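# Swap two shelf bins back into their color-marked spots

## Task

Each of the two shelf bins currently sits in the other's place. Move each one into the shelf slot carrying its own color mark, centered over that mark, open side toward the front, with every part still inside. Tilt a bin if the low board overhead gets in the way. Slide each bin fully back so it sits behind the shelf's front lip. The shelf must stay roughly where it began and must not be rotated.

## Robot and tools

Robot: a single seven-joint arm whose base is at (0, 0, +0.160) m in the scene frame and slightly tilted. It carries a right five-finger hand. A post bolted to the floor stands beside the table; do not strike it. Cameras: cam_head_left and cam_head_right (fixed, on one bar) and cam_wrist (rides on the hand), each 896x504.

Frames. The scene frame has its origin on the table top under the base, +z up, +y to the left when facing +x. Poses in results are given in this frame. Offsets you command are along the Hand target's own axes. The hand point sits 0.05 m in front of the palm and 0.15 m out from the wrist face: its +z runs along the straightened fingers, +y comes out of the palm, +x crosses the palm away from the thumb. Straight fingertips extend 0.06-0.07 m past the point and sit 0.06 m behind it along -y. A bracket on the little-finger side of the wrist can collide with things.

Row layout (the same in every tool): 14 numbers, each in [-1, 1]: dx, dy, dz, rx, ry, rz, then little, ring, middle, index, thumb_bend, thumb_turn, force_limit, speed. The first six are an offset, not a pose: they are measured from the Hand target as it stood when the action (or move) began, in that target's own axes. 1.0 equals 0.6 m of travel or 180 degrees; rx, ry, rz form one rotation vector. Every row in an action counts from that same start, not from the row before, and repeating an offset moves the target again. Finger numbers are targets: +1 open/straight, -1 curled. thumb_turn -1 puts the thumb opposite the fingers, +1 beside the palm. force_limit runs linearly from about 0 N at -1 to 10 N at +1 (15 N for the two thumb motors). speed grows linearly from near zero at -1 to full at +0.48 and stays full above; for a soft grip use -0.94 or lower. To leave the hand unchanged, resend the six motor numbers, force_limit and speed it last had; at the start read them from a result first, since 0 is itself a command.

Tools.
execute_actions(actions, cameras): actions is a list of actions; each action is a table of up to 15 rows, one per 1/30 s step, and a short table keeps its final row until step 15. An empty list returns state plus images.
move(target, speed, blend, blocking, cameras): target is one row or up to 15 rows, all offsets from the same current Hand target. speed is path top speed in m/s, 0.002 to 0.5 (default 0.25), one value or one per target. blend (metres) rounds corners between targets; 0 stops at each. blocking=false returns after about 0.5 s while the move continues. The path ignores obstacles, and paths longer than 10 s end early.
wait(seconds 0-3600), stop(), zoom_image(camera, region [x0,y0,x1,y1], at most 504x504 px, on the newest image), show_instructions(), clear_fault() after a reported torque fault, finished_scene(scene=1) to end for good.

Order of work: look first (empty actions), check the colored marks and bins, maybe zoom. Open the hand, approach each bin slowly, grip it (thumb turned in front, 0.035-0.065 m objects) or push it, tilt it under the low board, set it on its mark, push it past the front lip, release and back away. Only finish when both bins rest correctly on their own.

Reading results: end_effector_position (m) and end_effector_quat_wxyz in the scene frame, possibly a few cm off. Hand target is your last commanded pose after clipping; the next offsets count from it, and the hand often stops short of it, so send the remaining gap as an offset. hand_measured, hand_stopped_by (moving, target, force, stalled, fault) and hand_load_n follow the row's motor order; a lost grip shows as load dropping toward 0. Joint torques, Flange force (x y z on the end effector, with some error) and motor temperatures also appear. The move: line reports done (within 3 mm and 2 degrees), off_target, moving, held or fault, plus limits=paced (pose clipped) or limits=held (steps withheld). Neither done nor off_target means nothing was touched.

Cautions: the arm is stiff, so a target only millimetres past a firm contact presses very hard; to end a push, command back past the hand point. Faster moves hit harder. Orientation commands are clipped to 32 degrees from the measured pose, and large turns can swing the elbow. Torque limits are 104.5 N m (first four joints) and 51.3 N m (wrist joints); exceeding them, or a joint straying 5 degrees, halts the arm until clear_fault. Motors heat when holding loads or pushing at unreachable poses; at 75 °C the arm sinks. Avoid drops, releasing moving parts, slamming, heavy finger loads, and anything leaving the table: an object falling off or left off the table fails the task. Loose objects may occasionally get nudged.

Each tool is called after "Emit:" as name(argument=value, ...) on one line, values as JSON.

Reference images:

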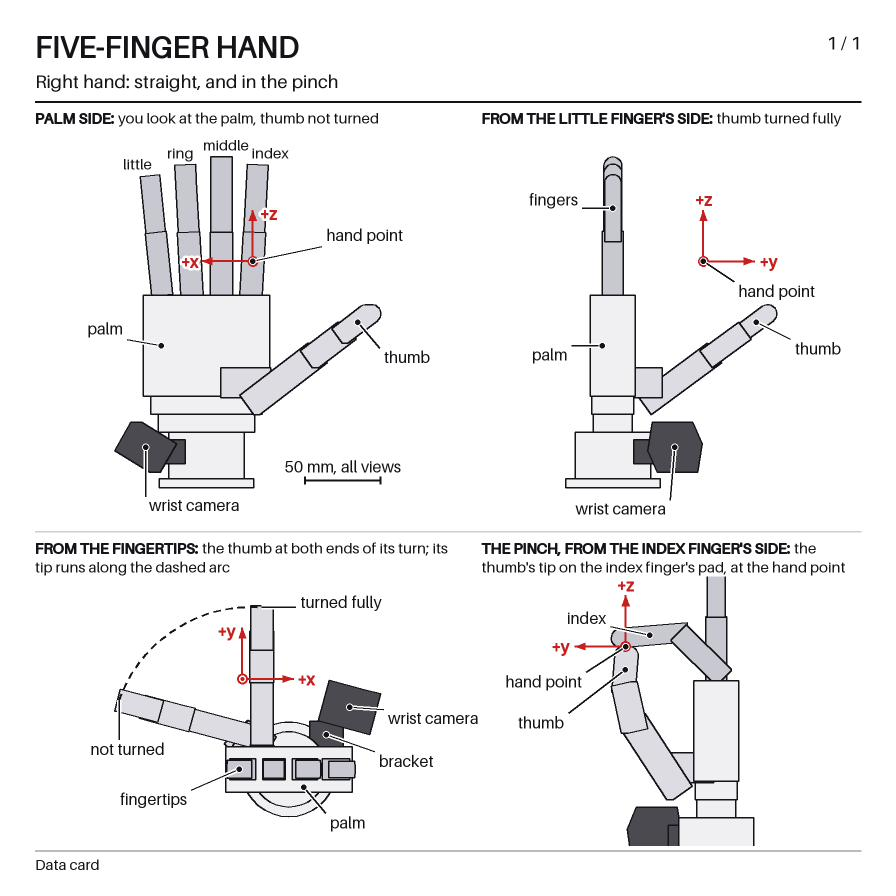

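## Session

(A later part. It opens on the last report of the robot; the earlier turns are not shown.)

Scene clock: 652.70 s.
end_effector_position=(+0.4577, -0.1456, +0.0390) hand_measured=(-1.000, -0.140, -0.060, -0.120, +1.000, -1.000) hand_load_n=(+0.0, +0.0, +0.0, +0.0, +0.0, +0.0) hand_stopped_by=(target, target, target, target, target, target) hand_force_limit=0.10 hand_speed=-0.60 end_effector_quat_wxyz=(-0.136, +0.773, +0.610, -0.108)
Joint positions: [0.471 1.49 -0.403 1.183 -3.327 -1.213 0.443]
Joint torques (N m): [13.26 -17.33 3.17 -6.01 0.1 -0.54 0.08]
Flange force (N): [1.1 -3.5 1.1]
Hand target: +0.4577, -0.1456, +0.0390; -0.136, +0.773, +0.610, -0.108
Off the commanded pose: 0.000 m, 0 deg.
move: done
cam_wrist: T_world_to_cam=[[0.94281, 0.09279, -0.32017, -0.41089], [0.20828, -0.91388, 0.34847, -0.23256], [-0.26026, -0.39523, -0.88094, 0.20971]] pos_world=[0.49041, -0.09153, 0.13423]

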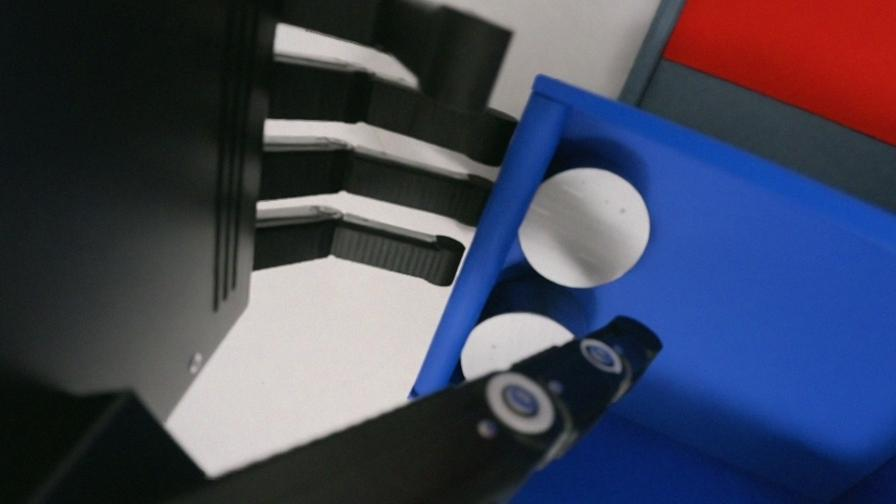

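Emit:
move(target=[[0,0,0,0,0,0,-1,-0.14,-0.06,-0.12,-0.1,-1,-0.75,-0.82],[0,0,0,0,0,0,-1,-0.5,-0.45,-0.5,-0.1,-1,-0.5,-0.88]], cameras=["cam_wrist"])

Emit:
zoom_image(camera="cam_wrist", region=[380, 80, 800, 460])

Scene clock: 657.23 s.
end_effector_position=(+0.4577, -0.1456, +0.0390) hand_measured=(-1.000, -0.316, -0.148, -0.308, +0.410, -1.000) hand_load_n=(+0.0, +3.0, +0.5, +3.5, +5.0, +0.5) hand_stopped_by=(target, force, force, force, force, target) hand_force_limit=-0.50 hand_speed=-0.88 end_effector_quat_wxyz=(-0.136, +0.773, +0.610, -0.108)
Joint positions: [0.471 1.49 -0.403 1.183 -3.327 -1.213 0.443]
Joint torques (N m): [14.02 -18.54 3.41 -6.69 0.11 -0.47 0.12]
Flange force (N): [1.1 -3.1 3.3]
Hand target: +0.4577, -0.1457, +0.0390; -0.136, +0.773, +0.610, -0.108
Off the commanded pose: 0.000 m, 0 deg.
move: done
cam_wrist: T_world_to_cam=[[0.94281, 0.09276, -0.32016, -0.41089], [0.20825, -0.91389, 0.34848, -0.23264], [-0.26026, -0.39523, -0.88094, 0.20967]] pos_world=[0.49041, -0.09163, 0.13423]

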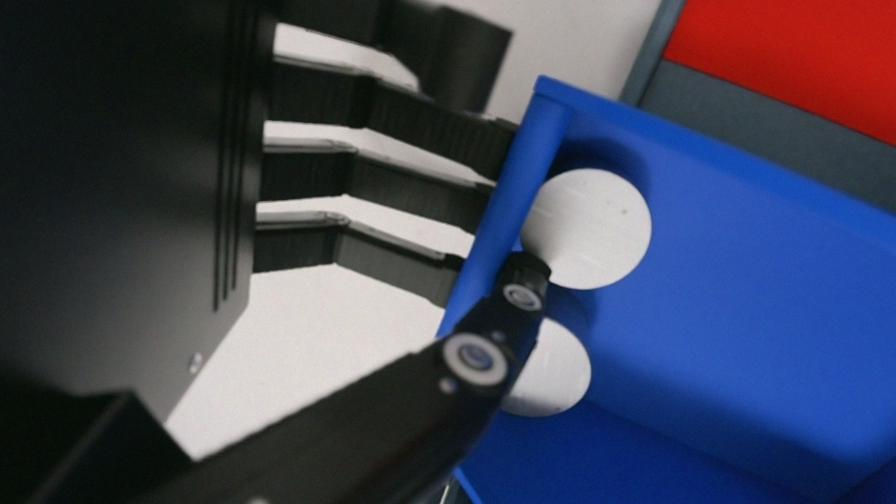

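Scaled by 1.200 from the camera's image (finer frame: 1280x720).

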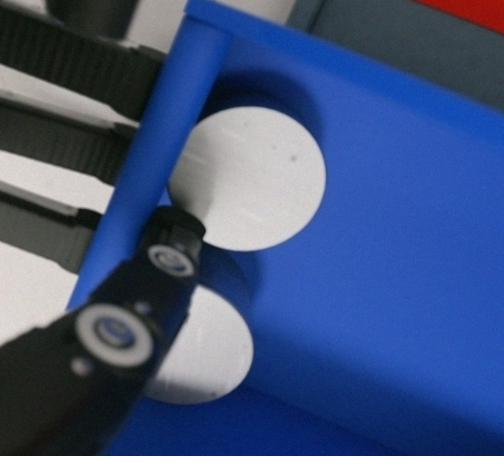

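Emit:
move(target=[0,0,0,0,0,0,-1,-0.5,-0.45,-0.5,-0.15,-1,0.0,-0.93])

Emit:
move(target=[0,-0.0023,-0.0063,0,0,0,-1,-0.5,-0.45,-0.5,-0.15,-1,0.0,-0.93], speed=0.01, cameras=["cam_wrist"])

Scene clock: 661.50 s.
end_effector_position=(+0.4577, -0.1457, +0.0390) hand_measured=(-1.000, -0.316, -0.148, -0.308, +0.406, -1.000) hand_load_n=(+0.0, +3.0, +0.5, +3.5, +7.0, +0.5) hand_stopped_by=(target, force, force, force, force, target) hand_force_limit=0.00 hand_speed=-0.93 end_effector_quat_wxyz=(-0.136, +0.773, +0.610, -0.108)
Joint positions: [0.471 1.49 -0.403 1.183 -3.327 -1.213 0.443]
Joint torques (N m): [14.01 -18.27 3.46 -6.31 0.13 -0.71 0.06]
Flange force (N): [1.0 -2.5 3.1]
Hand target: +0.4577, -0.1457, +0.0390; -0.136, +0.773, +0.610, -0.108
Off the commanded pose: 0.000 m, 0 deg.
move: done

Scene clock: 662.13 s.
end_effector_position=(+0.4577, -0.1456, +0.0430) hand_measured=(-1.000, -0.316, -0.148, -0.308, +0.406, -1.000) hand_load_n=(+0.0, +2.0, +0.5, +3.0, +8.5, +1.0) hand_stopped_by=(target, force, force, force, force, target) hand_force_limit=0.00 hand_speed=-0.93 end_effector_quat_wxyz=(-0.136, +0.773, +0.610, -0.108)
Joint positions: [0.475 1.485 -0.402 1.183 -3.326 -1.219 0.443]
Joint torques (N m): [14.83 -19.26 3.89 -6.98 0.26 -0.59 0]
Flange force (N): [1.4 -2.1 5.2]
Hand target: +0.4577, -0.1457, +0.0431; -0.136, +0.773, +0.610, -0.108
Off the commanded pose: 0.000 m, 0 deg.
move: done
cam_wrist: T_world_to_cam=[[0.94278, 0.09287, -0.32023, -0.40948], [0.20838, -0.91386, 0.34847, -0.23398], [-0.26028, -0.39526, -0.88092, 0.21321]] pos_world=[0.49031, -0.09153, 0.13823]

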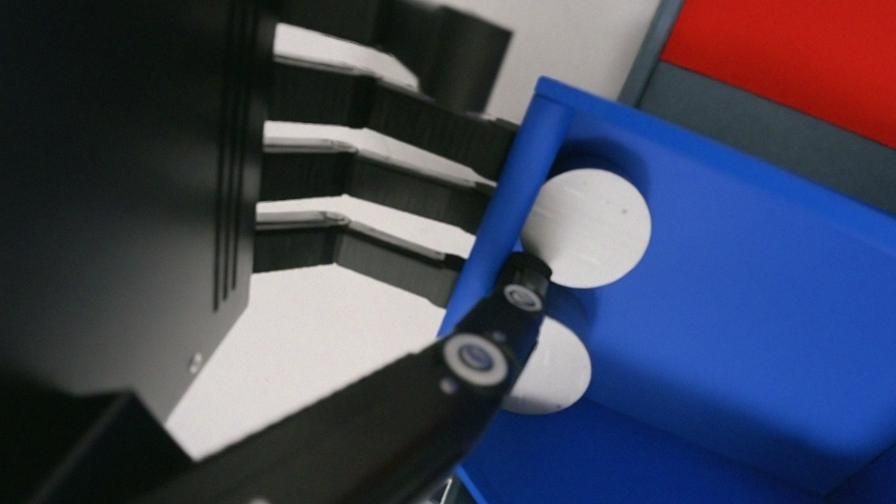

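Emit:
move(target=[[0,0,0,0,-0.00475,-0.01306,-1,-0.5,-0.45,-0.5,-0.15,-1,0.0,-0.93],[0,0.0157,-0.0057,0,-0.00475,-0.01306,-1,-0.5,-0.45,-0.5,-0.15,-1,0.0,-0.93]], speed=0.02, cameras=["cam_wrist"])

Scene clock: 669.67 s.
end_effector_position=(+0.4675, -0.1479, +0.0430) hand_measured=(-1.000, -0.316, -0.148, -0.308, +0.406, -1.000) hand_load_n=(+0.0, +1.0, +0.5, +3.0, +8.5, +1.0) hand_stopped_by=(target, force, force, force, force, target) hand_force_limit=0.00 hand_speed=-0.93 end_effector_quat_wxyz=(-0.134, +0.760, +0.627, -0.111)
Joint positions: [0.465 1.495 -0.407 1.146 -3.311 -1.236 0.468]
Joint torques (N m): [14.92 -19.64 3.64 -7.09 0.2 -0.5 0.07]
Flange force (N): [0.9 -1.6 4.9]
Hand target: +0.4675, -0.1480, +0.0431; -0.134, +0.760, +0.627, -0.111
Off the commanded pose: 0.000 m, 0 deg.
move: done
cam_wrist: T_world_to_cam=[[0.93786, 0.13388, -0.32015, -0.41017], [0.24798, -0.90393, 0.34844, -0.25529], [-0.24275, -0.40618, -0.88096, 0.20511]] pos_world=[0.49778, -0.09254, 0.13833]

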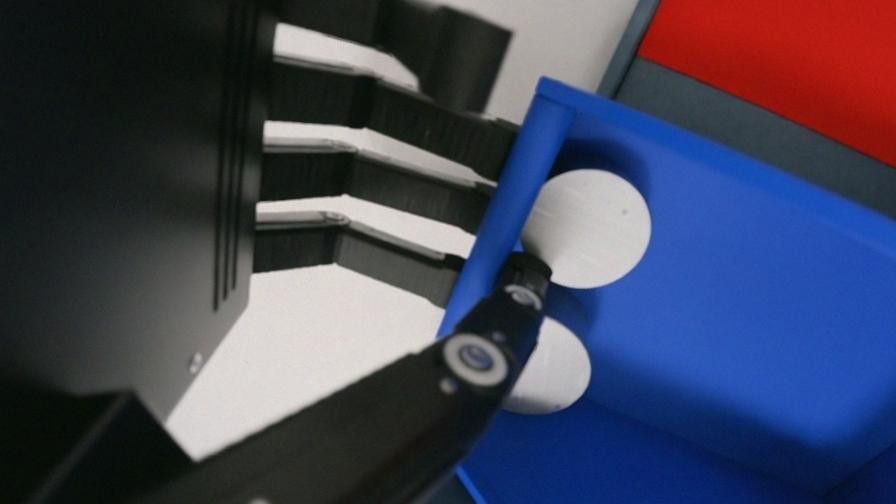

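Emit:
move(target=[0,0.0235,-0.00855,0,0,0,-1,-0.5,-0.45,-0.5,-0.15,-1,0.0,-0.93], speed=0.02, cameras=["cam_wrist", "cam_head_right", "cam_head_left"])

Emit:
zoom_image(camera="cam_head_right", region=[490, 220, 650, 360])

Emit:
zoom_image(camera="cam_head_left", region=[490, 220, 650, 360])

Scene clock: 672.83 s.
end_effector_position=(+0.4822, -0.1508, +0.0430) hand_measured=(-1.000, -0.316, -0.148, -0.308, +0.406, -1.000) hand_load_n=(+0.5, +1.5, +0.5, +3.0, +8.5, +1.5) hand_stopped_by=(target, force, force, force, force, target) hand_force_limit=0.00 hand_speed=-0.93 end_effector_quat_wxyz=(-0.134, +0.760, +0.627, -0.111)
Joint positions: [0.447 1.517 -0.407 1.072 -3.313 -1.281 0.455]
Joint torques (N m): [15.34 -19.94 3.61 -7.51 0.21 -0.52 0.06]
Flange force (N): [1.4 -2.8 5.4]
Hand target: +0.4822, -0.1508, +0.0430; -0.134, +0.760, +0.627, -0.111
Off the commanded pose: 0.000 m, 0 deg.
move: done
cam_wrist: T_world_to_cam=[[0.93786, 0.13384, -0.32017, -0.42361], [0.24796, -0.90392, 0.34848, -0.26143], [-0.24277, -0.40622, -0.88094, 0.20745]] pos_world=[0.51248, -0.09534, 0.13823]

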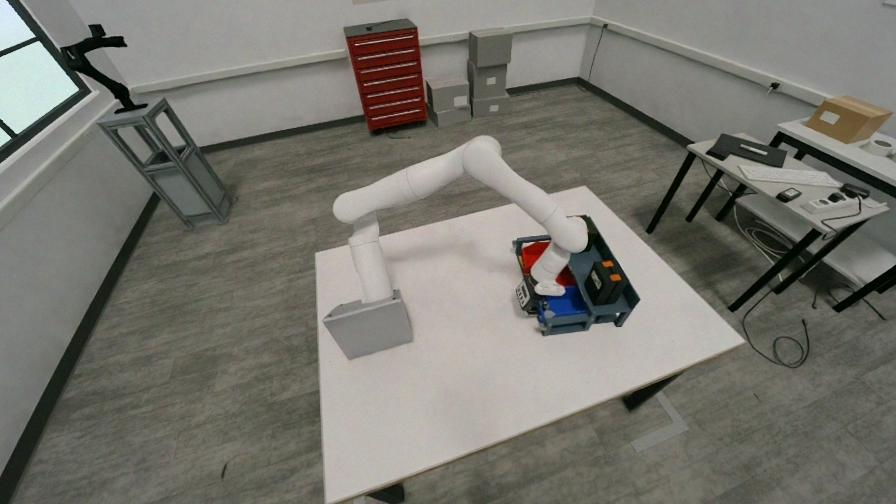

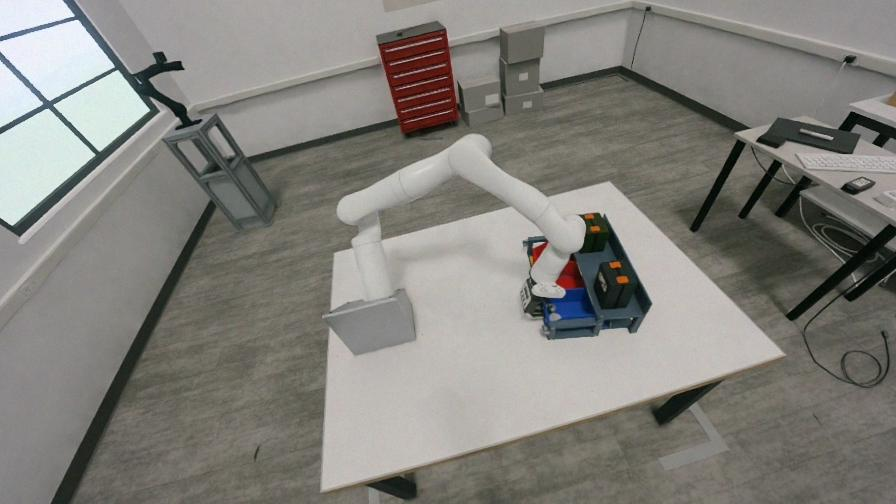

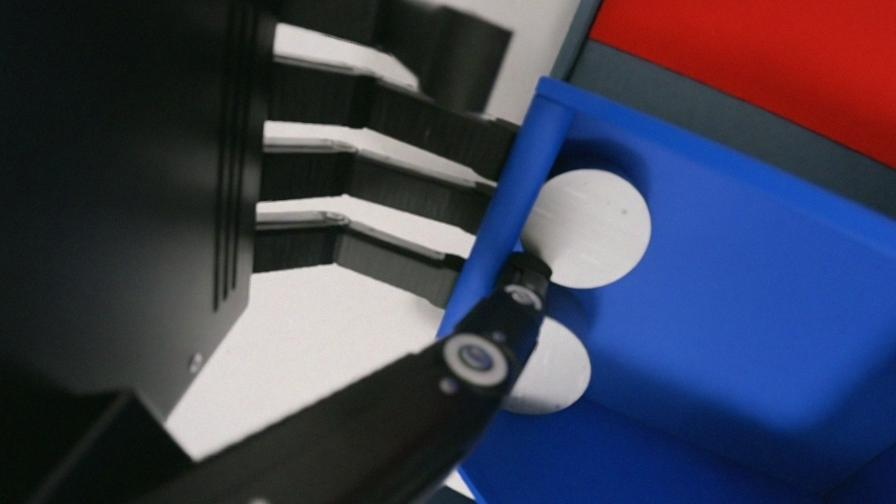

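Scaled by 3.150 from the camera's image (finer frame: 1280x720).

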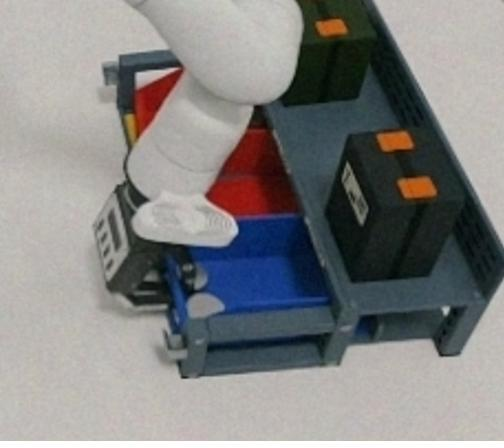

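Scaled by 3.150 from the camera's image (finer frame: 1280x720).

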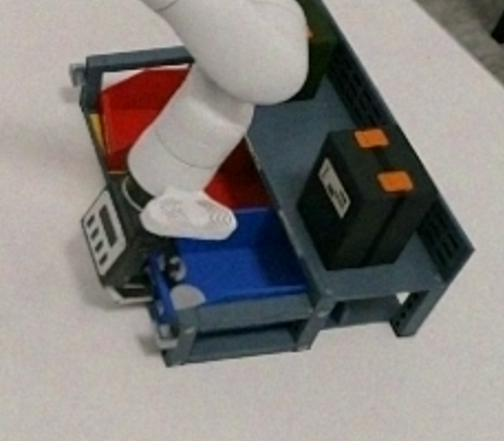

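Emit:
move(target=[0,0.0204,-0.0074,0,0,0,-1,-0.5,-0.45,-0.5,-0.15,-1,0.0,-0.93], speed=0.02)

Emit:
move(target=[0,0.0046,0.0125,0,0,0,-1,-0.5,-0.45,-0.5,-0.15,-1,0.0,-0.93], speed=0.015)

Emit:
move(target=[0,0.0017,0.0047,0,0,0,-1,-0.5,-0.45,-0.5,-0.15,-1,0.0,-0.93], speed=0.015, cameras=["cam_wrist", "cam_head_right"])

Scene clock: 675.87 s.
end_effector_position=(+0.4950, -0.1533, +0.0430) hand_measured=(-1.000, -0.316, -0.148, -0.308, +0.406, -1.000) hand_load_n=(+0.0, +1.5, +0.5, +3.0, +8.5, +1.0) hand_stopped_by=(target, force, force, force, force, target) hand_force_limit=0.00 hand_speed=-0.93 end_effector_quat_wxyz=(-0.134, +0.760, +0.627, -0.111)
Joint positions: [0.43 1.538 -0.407 1.004 -3.316 -1.322 0.443]
Joint torques (N m): [15.55 -20.18 3.5 -7.81 0.2 -0.51 0.05]
Flange force (N): [1.6 -3.8 5.5]
Hand target: +0.4950, -0.1533, +0.0430; -0.134, +0.760, +0.627, -0.111
Off the commanded pose: 0.000 m, 0 deg.
move: done

Scene clock: 676.63 s.
end_effector_position=(+0.4950, -0.1533, +0.0351) hand_measured=(-1.000, -0.316, -0.148, -0.308, +0.406, -1.000) hand_load_n=(+0.0, +3.0, +0.0, +4.5, +6.0, +1.0) hand_stopped_by=(target, force, force, force, force, target) hand_force_limit=0.00 hand_speed=-0.93 end_effector_quat_wxyz=(-0.134, +0.760, +0.627, -0.111)
Joint positions: [0.423 1.547 -0.408 1.004 -3.317 -1.309 0.442]
Joint torques (N m): [15.4 -19.84 3.42 -7.46 0.23 -0.51 0.07]
Flange force (N): [1.5 -3.3 4.7]
Hand target: +0.4950, -0.1533, +0.0350; -0.134, +0.760, +0.627, -0.111
Off the commanded pose: 0.000 m, 0 deg.
move: done

Scene clock: 677.13 s.
end_effector_position=(+0.4950, -0.1533, +0.0320) hand_measured=(-1.000, -0.316, -0.148, -0.308, +0.406, -1.000) hand_load_n=(+0.0, +3.5, +0.0, +5.0, +5.5, +1.0) hand_stopped_by=(target, force, force, force, force, target) hand_force_limit=0.00 hand_speed=-0.93 end_effector_quat_wxyz=(-0.134, +0.760, +0.627, -0.111)
Joint positions: [0.42 1.551 -0.408 1.004 -3.318 -1.305 0.442]
Joint torques (N m): [15.37 -19.88 3.45 -7.51 0.2 -0.53 0.08]
Flange force (N): [1.6 -3.7 4.8]
Hand target: +0.4950, -0.1533, +0.0320; -0.134, +0.760, +0.627, -0.111
Off the commanded pose: 0.000 m, 0 deg.
move: done
cam_wrist: T_world_to_cam=[[0.93783, 0.13383, -0.32026, -0.43878], [0.24799, -0.90393, 0.34845, -0.26303], [-0.24286, -0.40621, -0.88092, 0.1999]] pos_world=[0.52527, -0.09784, 0.12723]
Images, in order (width x height): cam_head_right 896x504, cam_wrist 896x504.

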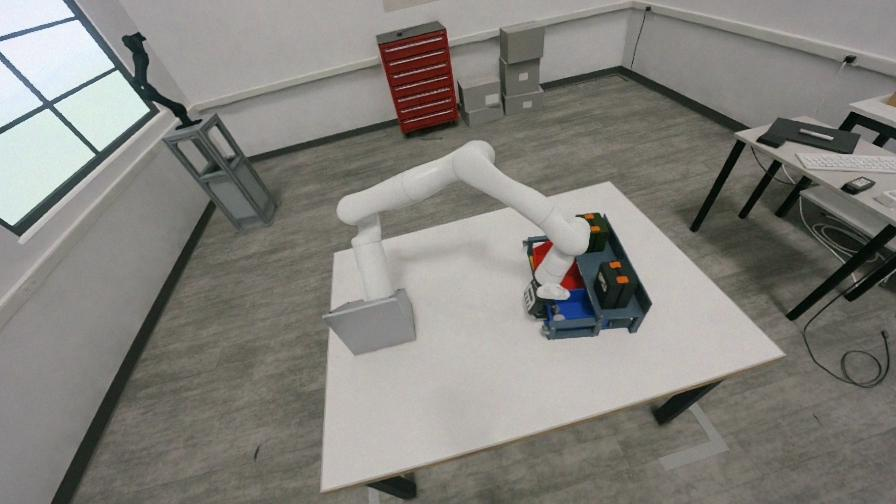

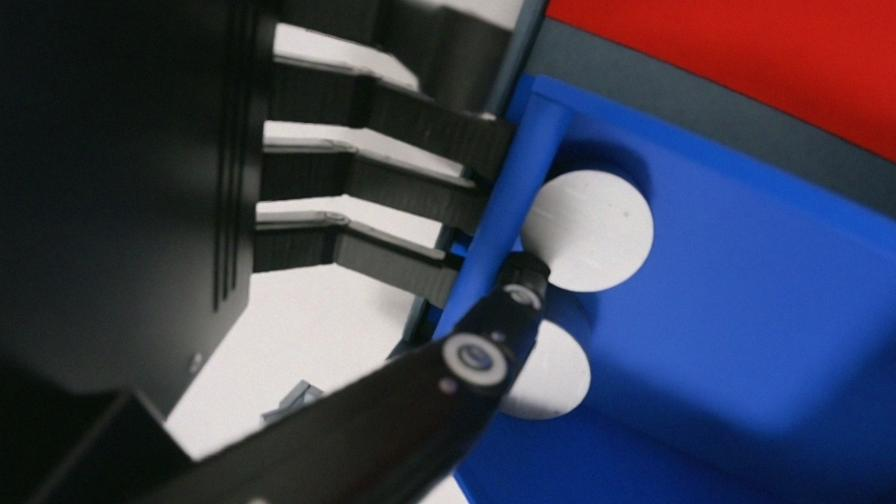

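Emit:
move(target=[0,0.00115,0.0031,0,0,0,-1,-0.5,-0.45,-0.5,-0.15,-1,0.0,-0.93], speed=0.015)

Emit:
move(target=[0,0.00115,0.0031,0,0,0,-1,-0.5,-0.45,-0.5,-0.15,-1,0.0,-0.93], speed=0.015)

Scene clock: 678.47 s.
end_effector_position=(+0.4950, -0.1533, +0.0301) hand_measured=(-1.000, -0.316, -0.148, -0.308, +0.406, -1.000) hand_load_n=(+0.0, +1.5, +0.0, +1.5, +5.5, +0.5) hand_stopped_by=(target, force, force, force, force, target) hand_force_limit=0.00 hand_speed=-0.93 end_effector_quat_wxyz=(-0.134, +0.760, +0.627, -0.111)
Joint positions: [0.418 1.553 -0.409 1.004 -3.318 -1.302 0.442]
Joint torques (N m): [13.8 -17.8 2.98 -6.8 0.04 -0.02 0.11]
Flange force (N): [1.7 -5.4 0.2]
Hand target: +0.4950, -0.1533, +0.0301; -0.134, +0.760, +0.627, -0.111
Off the commanded pose: 0.000 m, 0 deg.
move: done

Scene clock: 678.97 s.
end_effector_position=(+0.4950, -0.1533, +0.0281) hand_measured=(-1.000, -0.316, -0.148, -0.308, +0.406, -1.000) hand_load_n=(+0.0, +0.0, +0.0, +0.0, +6.5, +0.5) hand_stopped_by=(target, force, force, force, force, target) hand_force_limit=0.00 hand_speed=-0.93 end_effector_quat_wxyz=(-0.134, +0.760, +0.627, -0.111)
Joint positions: [0.416 1.556 -0.409 1.004 -3.318 -1.299 0.441]
Joint torques (N m): [11.57 -16.69 1.18 -6.56 -0.73 0.35 0.37]
Flange force (N): [0.0 -9.0 -3.3]
Hand target: +0.4950, -0.1533, +0.0281; -0.134, +0.760, +0.627, -0.111
Off the commanded pose: 0.000 m, 0 deg.
move: done

Emit:
move(target=[[0,-0.0008,-0.0023,0,0,0,-1,-0.5,-0.45,-0.5,-0.15,-1,0.0,-0.93],[0,-0.0008,-0.0023,0,0,0,-1,-0.2,-0.05,-0.2,0.6,-1,0.1,-0.85],[0,-0.0008,-0.0023,0,0,0,-1,-0.2,-0.05,-0.2,1,-1,0.1,-0.6],[0,-0.065,-0.18,0,0,0,-1,-0.2,-0.05,-0.2,1,-1,0.1,-0.6]], speed=0.06, cameras=["cam_wrist", "cam_head_right", "cam_head_left"])

Emit:
zoom_image(camera="cam_wrist", region=[400, 0, 896, 400])

Emit:
zoom_image(camera="cam_head_right", region=[490, 220, 650, 360])

Scene clock: 685.07 s.
end_effector_position=(+0.4953, -0.1533, +0.1429) hand_measured=(-1.000, -0.200, -0.070, -0.200, +1.000, -1.000) hand_load_n=(+0.0, +0.0, +0.0, +0.0, +0.0, +0.0) hand_stopped_by=(target, target, stalled, target, target, target) hand_force_limit=0.10 hand_speed=-0.60 end_effector_quat_wxyz=(-0.134, +0.760, +0.627, -0.111)
Joint positions: [0.514 1.437 -0.388 0.952 -3.3 -1.504 0.455]
Joint torques (N m): [13.66 -17.83 3.03 -7.14 0.16 -0.54 0.08]
Flange force (N): [1.1 -3.5 1.8]
Hand target: +0.4953, -0.1533, +0.1429; -0.134, +0.760, +0.627, -0.111
Off the commanded pose: 0.000 m, 0 deg.
move: done
cam_wrist: T_world_to_cam=[[0.93786, 0.13384, -0.32017, -0.40358], [0.24796, -0.90392, 0.34848, -0.30175], [-0.24277, -0.40622, -0.88094, 0.29762]] pos_world=[0.52558, -0.09784, 0.23813]

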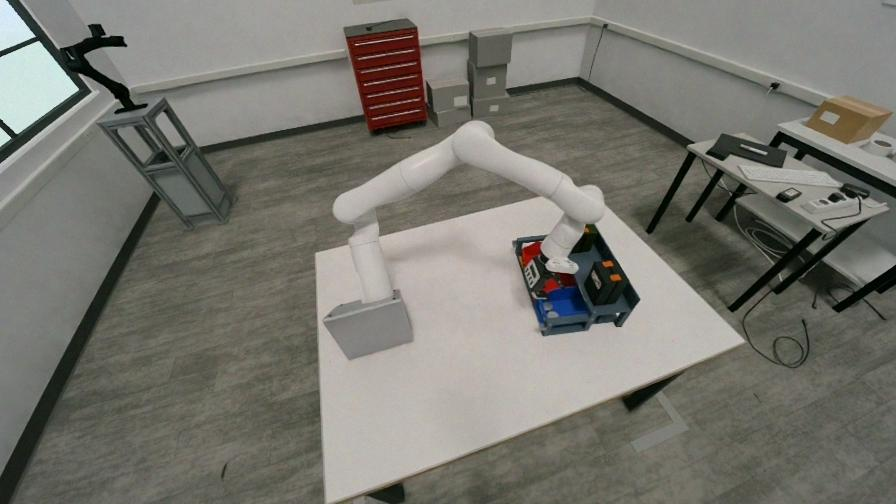

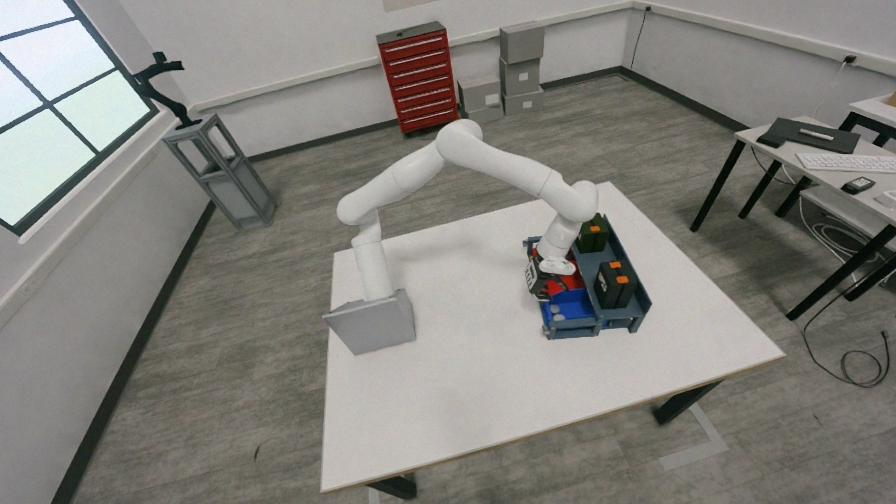

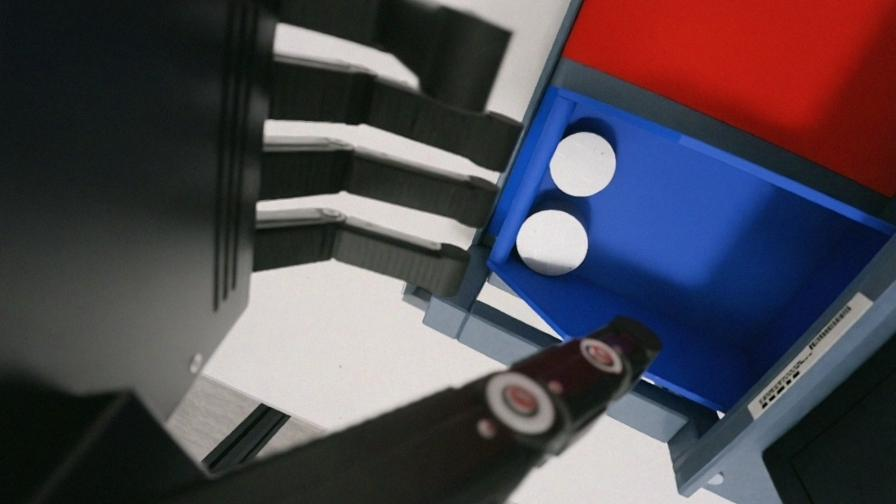

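Scaled by 1.016 from the camera's image (finer frame: 1280x720).

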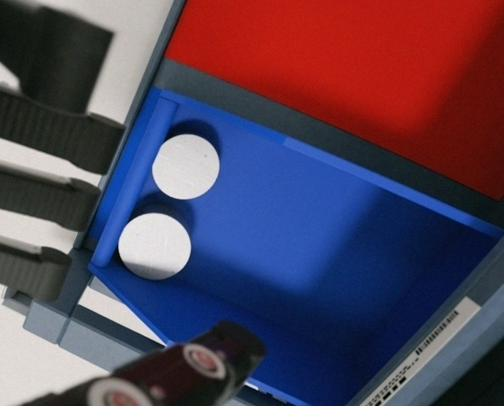

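Scaled by 3.150 from the camera's image (finer frame: 1280x720).

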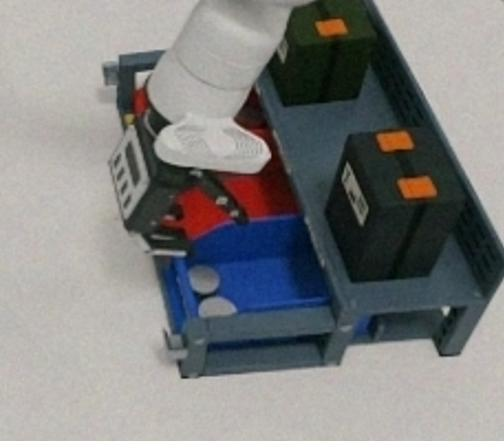

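Emit:
move(target=[[0,-0.0627,-0.1723,0,0,0,-1,1,1,1,1,-1,0.1,-0.5],[0.5072,0.0827,-0.221,-0.0887,-0.085,-0.4825,-1,1,1,1,1,-1,0.1,-0.5]], speed=0.15, cameras=["cam_wrist", "cam_head_right", "cam_head_left"])

Scene clock: 697.00 s.
end_effector_position=(+0.6434, +0.1281, +0.2503) hand_measured=(-1.000, +1.000, +1.000, +1.000, +1.000, -1.000) hand_load_n=(+0.5, +0.0, +0.0, +0.0, +0.0, +0.0) hand_stopped_by=(target, target, target, target, target, target) hand_force_limit=0.10 hand_speed=-0.50 end_effector_quat_wxyz=(+0.000, +0.114, +0.993, +0.000)
Joint positions: [0.547 1.167 -0.852 0.988 -3.156 -1.322 1.526]
Joint torques (N m): [14.63 -14.44 0.91 -8.62 -0.27 0.2 0.06]
Flange force (N): [4.5 -0.5 1.1]
Hand target: +0.6434, +0.1281, +0.2503; +0.000, +0.114, +0.993, +0.000
Off the commanded pose: 0.000 m, 0 deg.
move: done
cam_wrist: T_world_to_cam=[[-0.0856, 0.99631, 0.00565, -0.07929], [0.87996, 0.07294, 0.46942, -0.68364], [0.46727, 0.04515, -0.88296, 0.02832]] pos_world=[0.58155, 0.12759, 0.34637]

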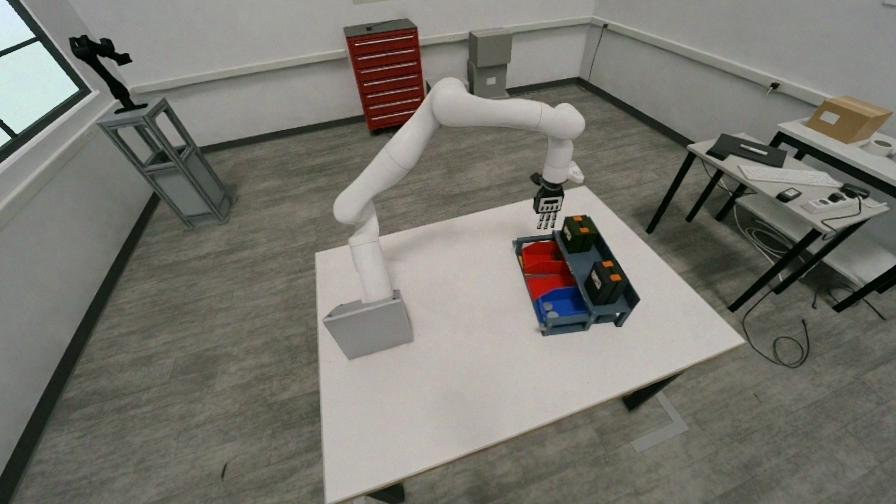

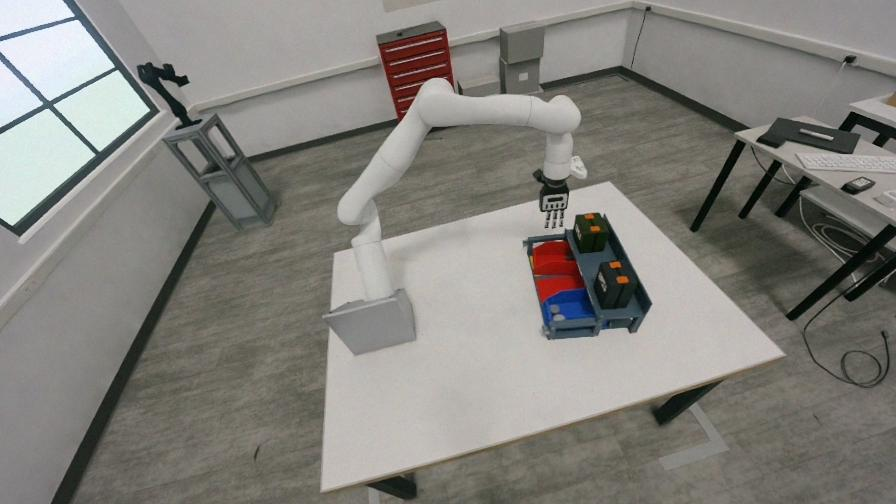

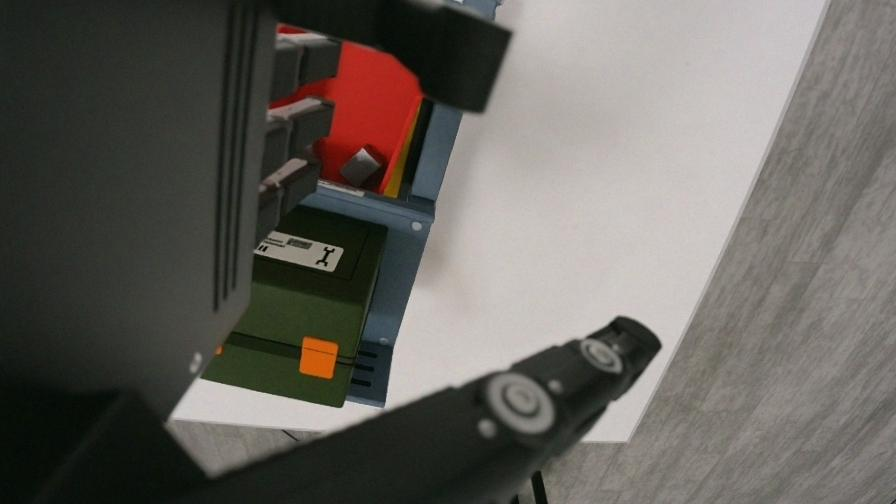

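Emit:
move(target=[[0,0,0.15,0,0,0,-1,1,1,1,1,-1,0.1,-0.5],[0,0,0.2487,0,0,0,-1,1,1,1,1,-1,0.1,-0.5]], speed=0.06, cameras=["cam_wrist", "cam_head_right"])

Emit:
zoom_image(camera="cam_head_right", region=[510, 200, 670, 350])

Scene clock: 702.83 s.
end_effector_position=(+0.6435, +0.1281, +0.1011) hand_measured=(-1.000, +1.000, +1.000, +1.000, +1.000, -1.000) hand_load_n=(+0.0, +0.0, +0.0, +0.0, +0.0, +0.0) hand_stopped_by=(target, target, target, target, target, target) hand_force_limit=0.10 hand_speed=-0.50 end_effector_quat_wxyz=(+0.000, +0.114, +0.993, +0.000)
Joint positions: [0.426 1.281 -0.833 1.164 -3.131 -0.986 1.511]
Joint torques (N m): [15.25 -15.55 0.7 -7.59 -0.28 0.25 0.08]
Flange force (N): [4.1 -0.5 -0.1]
Hand target: +0.6435, +0.1281, +0.1011; +0.000, +0.114, +0.993, +0.000
Off the commanded pose: 0.000 m, 0 deg.
move: done
cam_wrist: T_world_to_cam=[[-0.08561, 0.99631, 0.00565, -0.07845], [0.88, 0.07295, 0.46934, -0.61361], [0.4672, 0.04515, -0.883, -0.10336]] pos_world=[0.58155, 0.12759, 0.19717]
Images, in order (width x height): cam_head_right 896x504, cam_wrist 896x504.

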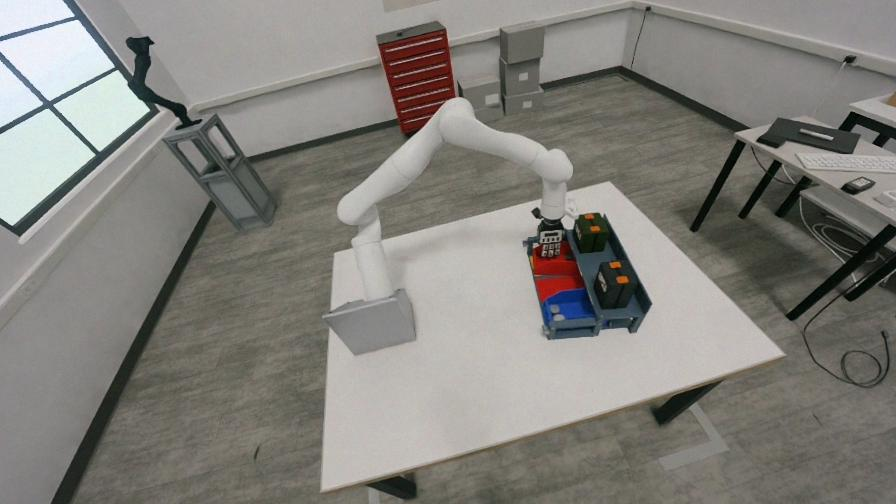

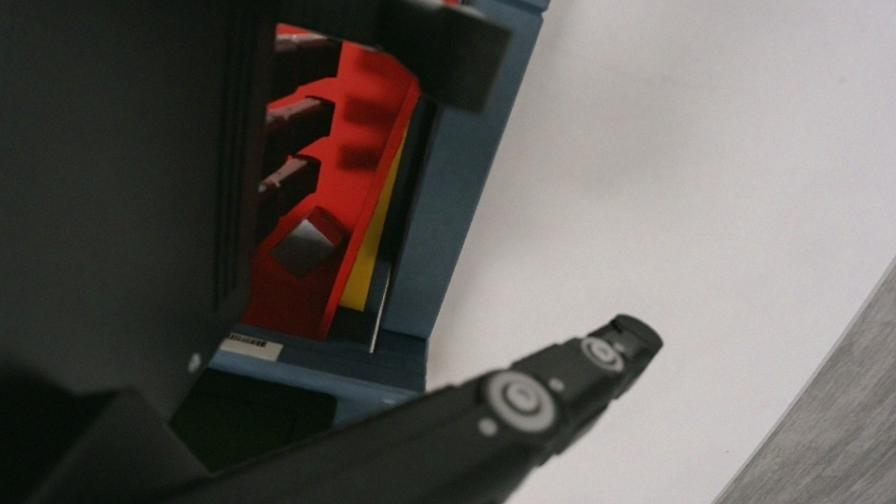

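Scaled by 3.150 from the camera's image (finer frame: 1280x720).

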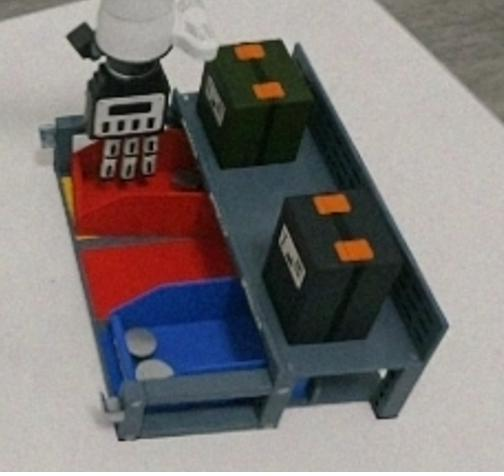

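Emit:
move(target=[0,-0.1333,0,0,0,0,-1,1,1,1,1,-1,0.1,-0.5], speed=0.04, cameras=["cam_wrist", "cam_head_right"])

Emit:
zoom_image(camera="cam_head_right", region=[510, 200, 670, 350])

Scene clock: 706.03 s.
end_effector_position=(+0.6253, +0.0503, +0.1011) hand_measured=(-1.000, +1.000, +1.000, +1.000, +1.000, -1.000) hand_load_n=(+0.0, +0.0, +0.0, -0.5, +0.0, +0.0) hand_stopped_by=(target, target, target, target, target, target) hand_force_limit=0.10 hand_speed=-0.50 end_effector_quat_wxyz=(+0.000, +0.114, +0.993, +0.000)
Joint positions: [0.51 1.374 -0.809 1.146 -3.096 -0.997 1.619]
Joint torques (N m): [15.07 -15.92 1.3 -7.34 0.08 0.12 0.06]
Flange force (N): [3.5 1.4 -0.4]
Hand target: +0.6253, +0.0502, +0.1011; +0.000, +0.114, +0.993, +0.000
Off the commanded pose: 0.000 m, 0 deg.
move: done
cam_wrist: T_world_to_cam=[[-0.08561, 0.99631, 0.00565, -0.00238], [0.88002, 0.07295, 0.4693, -0.59201], [0.46715, 0.04515, -0.88302, -0.09136]] pos_world=[0.56345, 0.04969, 0.19717]
Images, in order (width x height): cam_head_right 896x504, cam_wrist 896x504.

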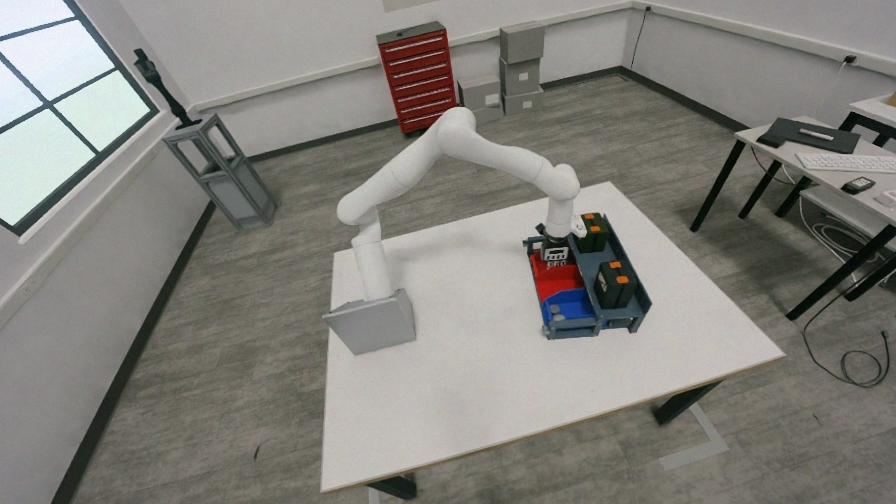

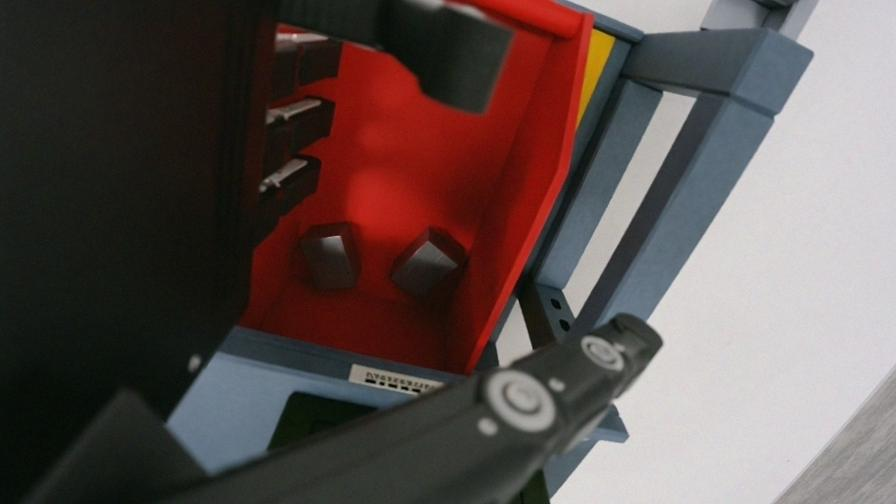

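Scaled by 3.150 from the camera's image (finer frame: 1280x720).

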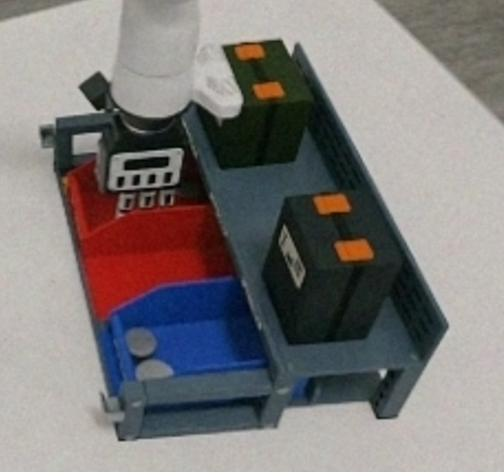

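Emit:
move(target=[0,-0.1,0,0,0,0,-1,1,1,1,1,-1,0.1,-0.5], speed=0.04, cameras=["cam_wrist", "cam_head_right"])

Emit:
zoom_image(camera="cam_head_right", region=[510, 200, 670, 350])

Scene clock: 709.13 s.
end_effector_position=(+0.6117, -0.0082, +0.1011) hand_measured=(-1.000, +1.000, +1.000, +1.000, +1.000, -1.000) hand_load_n=(+0.0, +0.0, +0.5, -0.5, -0.5, +0.0) hand_stopped_by=(target, target, target, target, target, target) hand_force_limit=0.10 hand_speed=-0.50 end_effector_quat_wxyz=(+0.000, +0.114, +0.993, +0.000)
Joint positions: [0.565 1.45 -0.788 1.098 -3.069 -1.027 1.699]
Joint torques (N m): [14.69 -16.77 1.12 -7.77 0.05 0.17 0.08]
Flange force (N): [4.9 2.1 -0.4]
Hand target: +0.6117, -0.0082, +0.1011; +0.000, +0.114, +0.993, +0.000
Off the commanded pose: 0.000 m, 0 deg.
move: done
cam_wrist: T_world_to_cam=[[-0.08561, 0.99631, 0.00565, 0.05463], [0.88002, 0.07295, 0.4693, -0.57569], [0.46715, 0.04515, -0.88302, -0.08232]] pos_world=[0.54975, -0.00871, 0.19717]
Images, in order (width x height): cam_head_right 896x504, cam_wrist 896x504.

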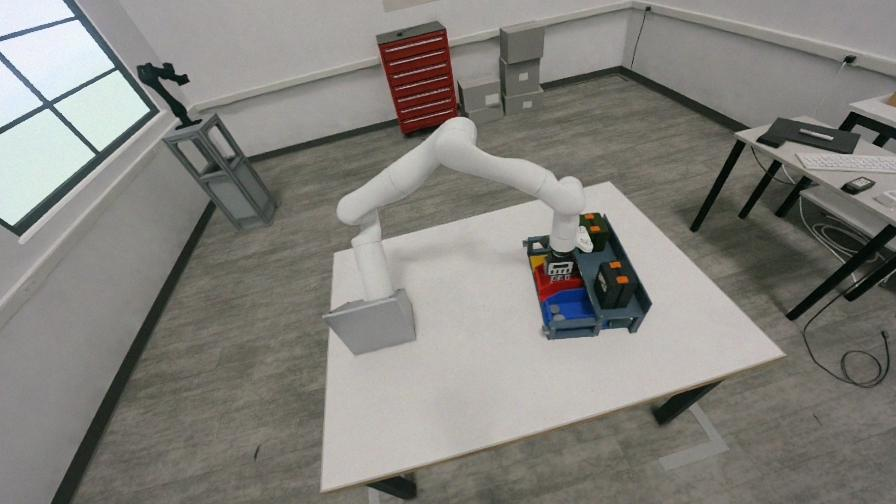

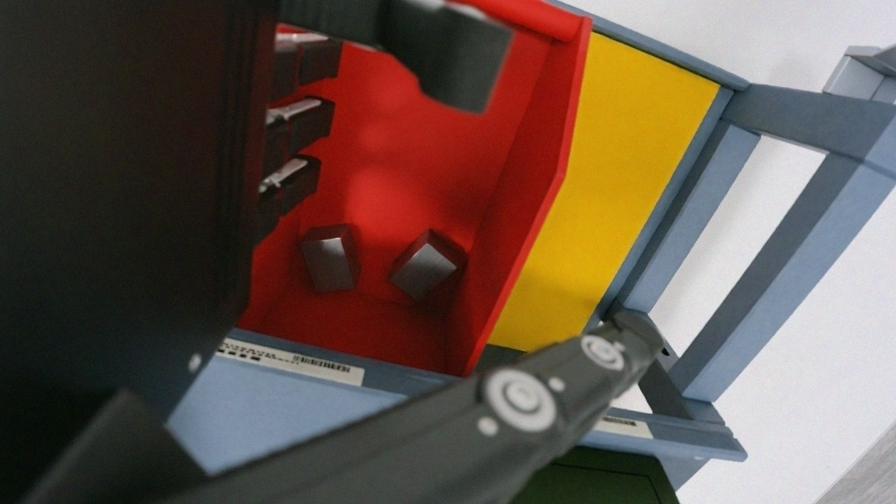

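Scaled by 3.150 from the camera's image (finer frame: 1280x720).

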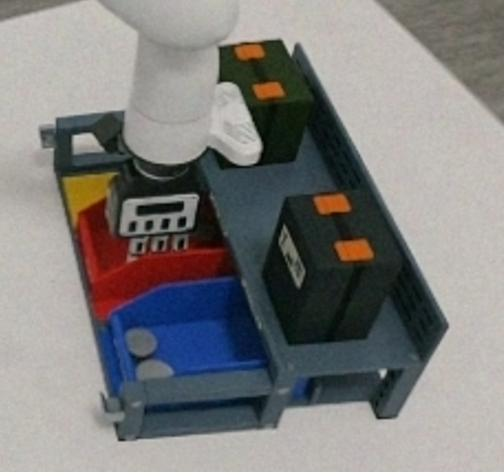

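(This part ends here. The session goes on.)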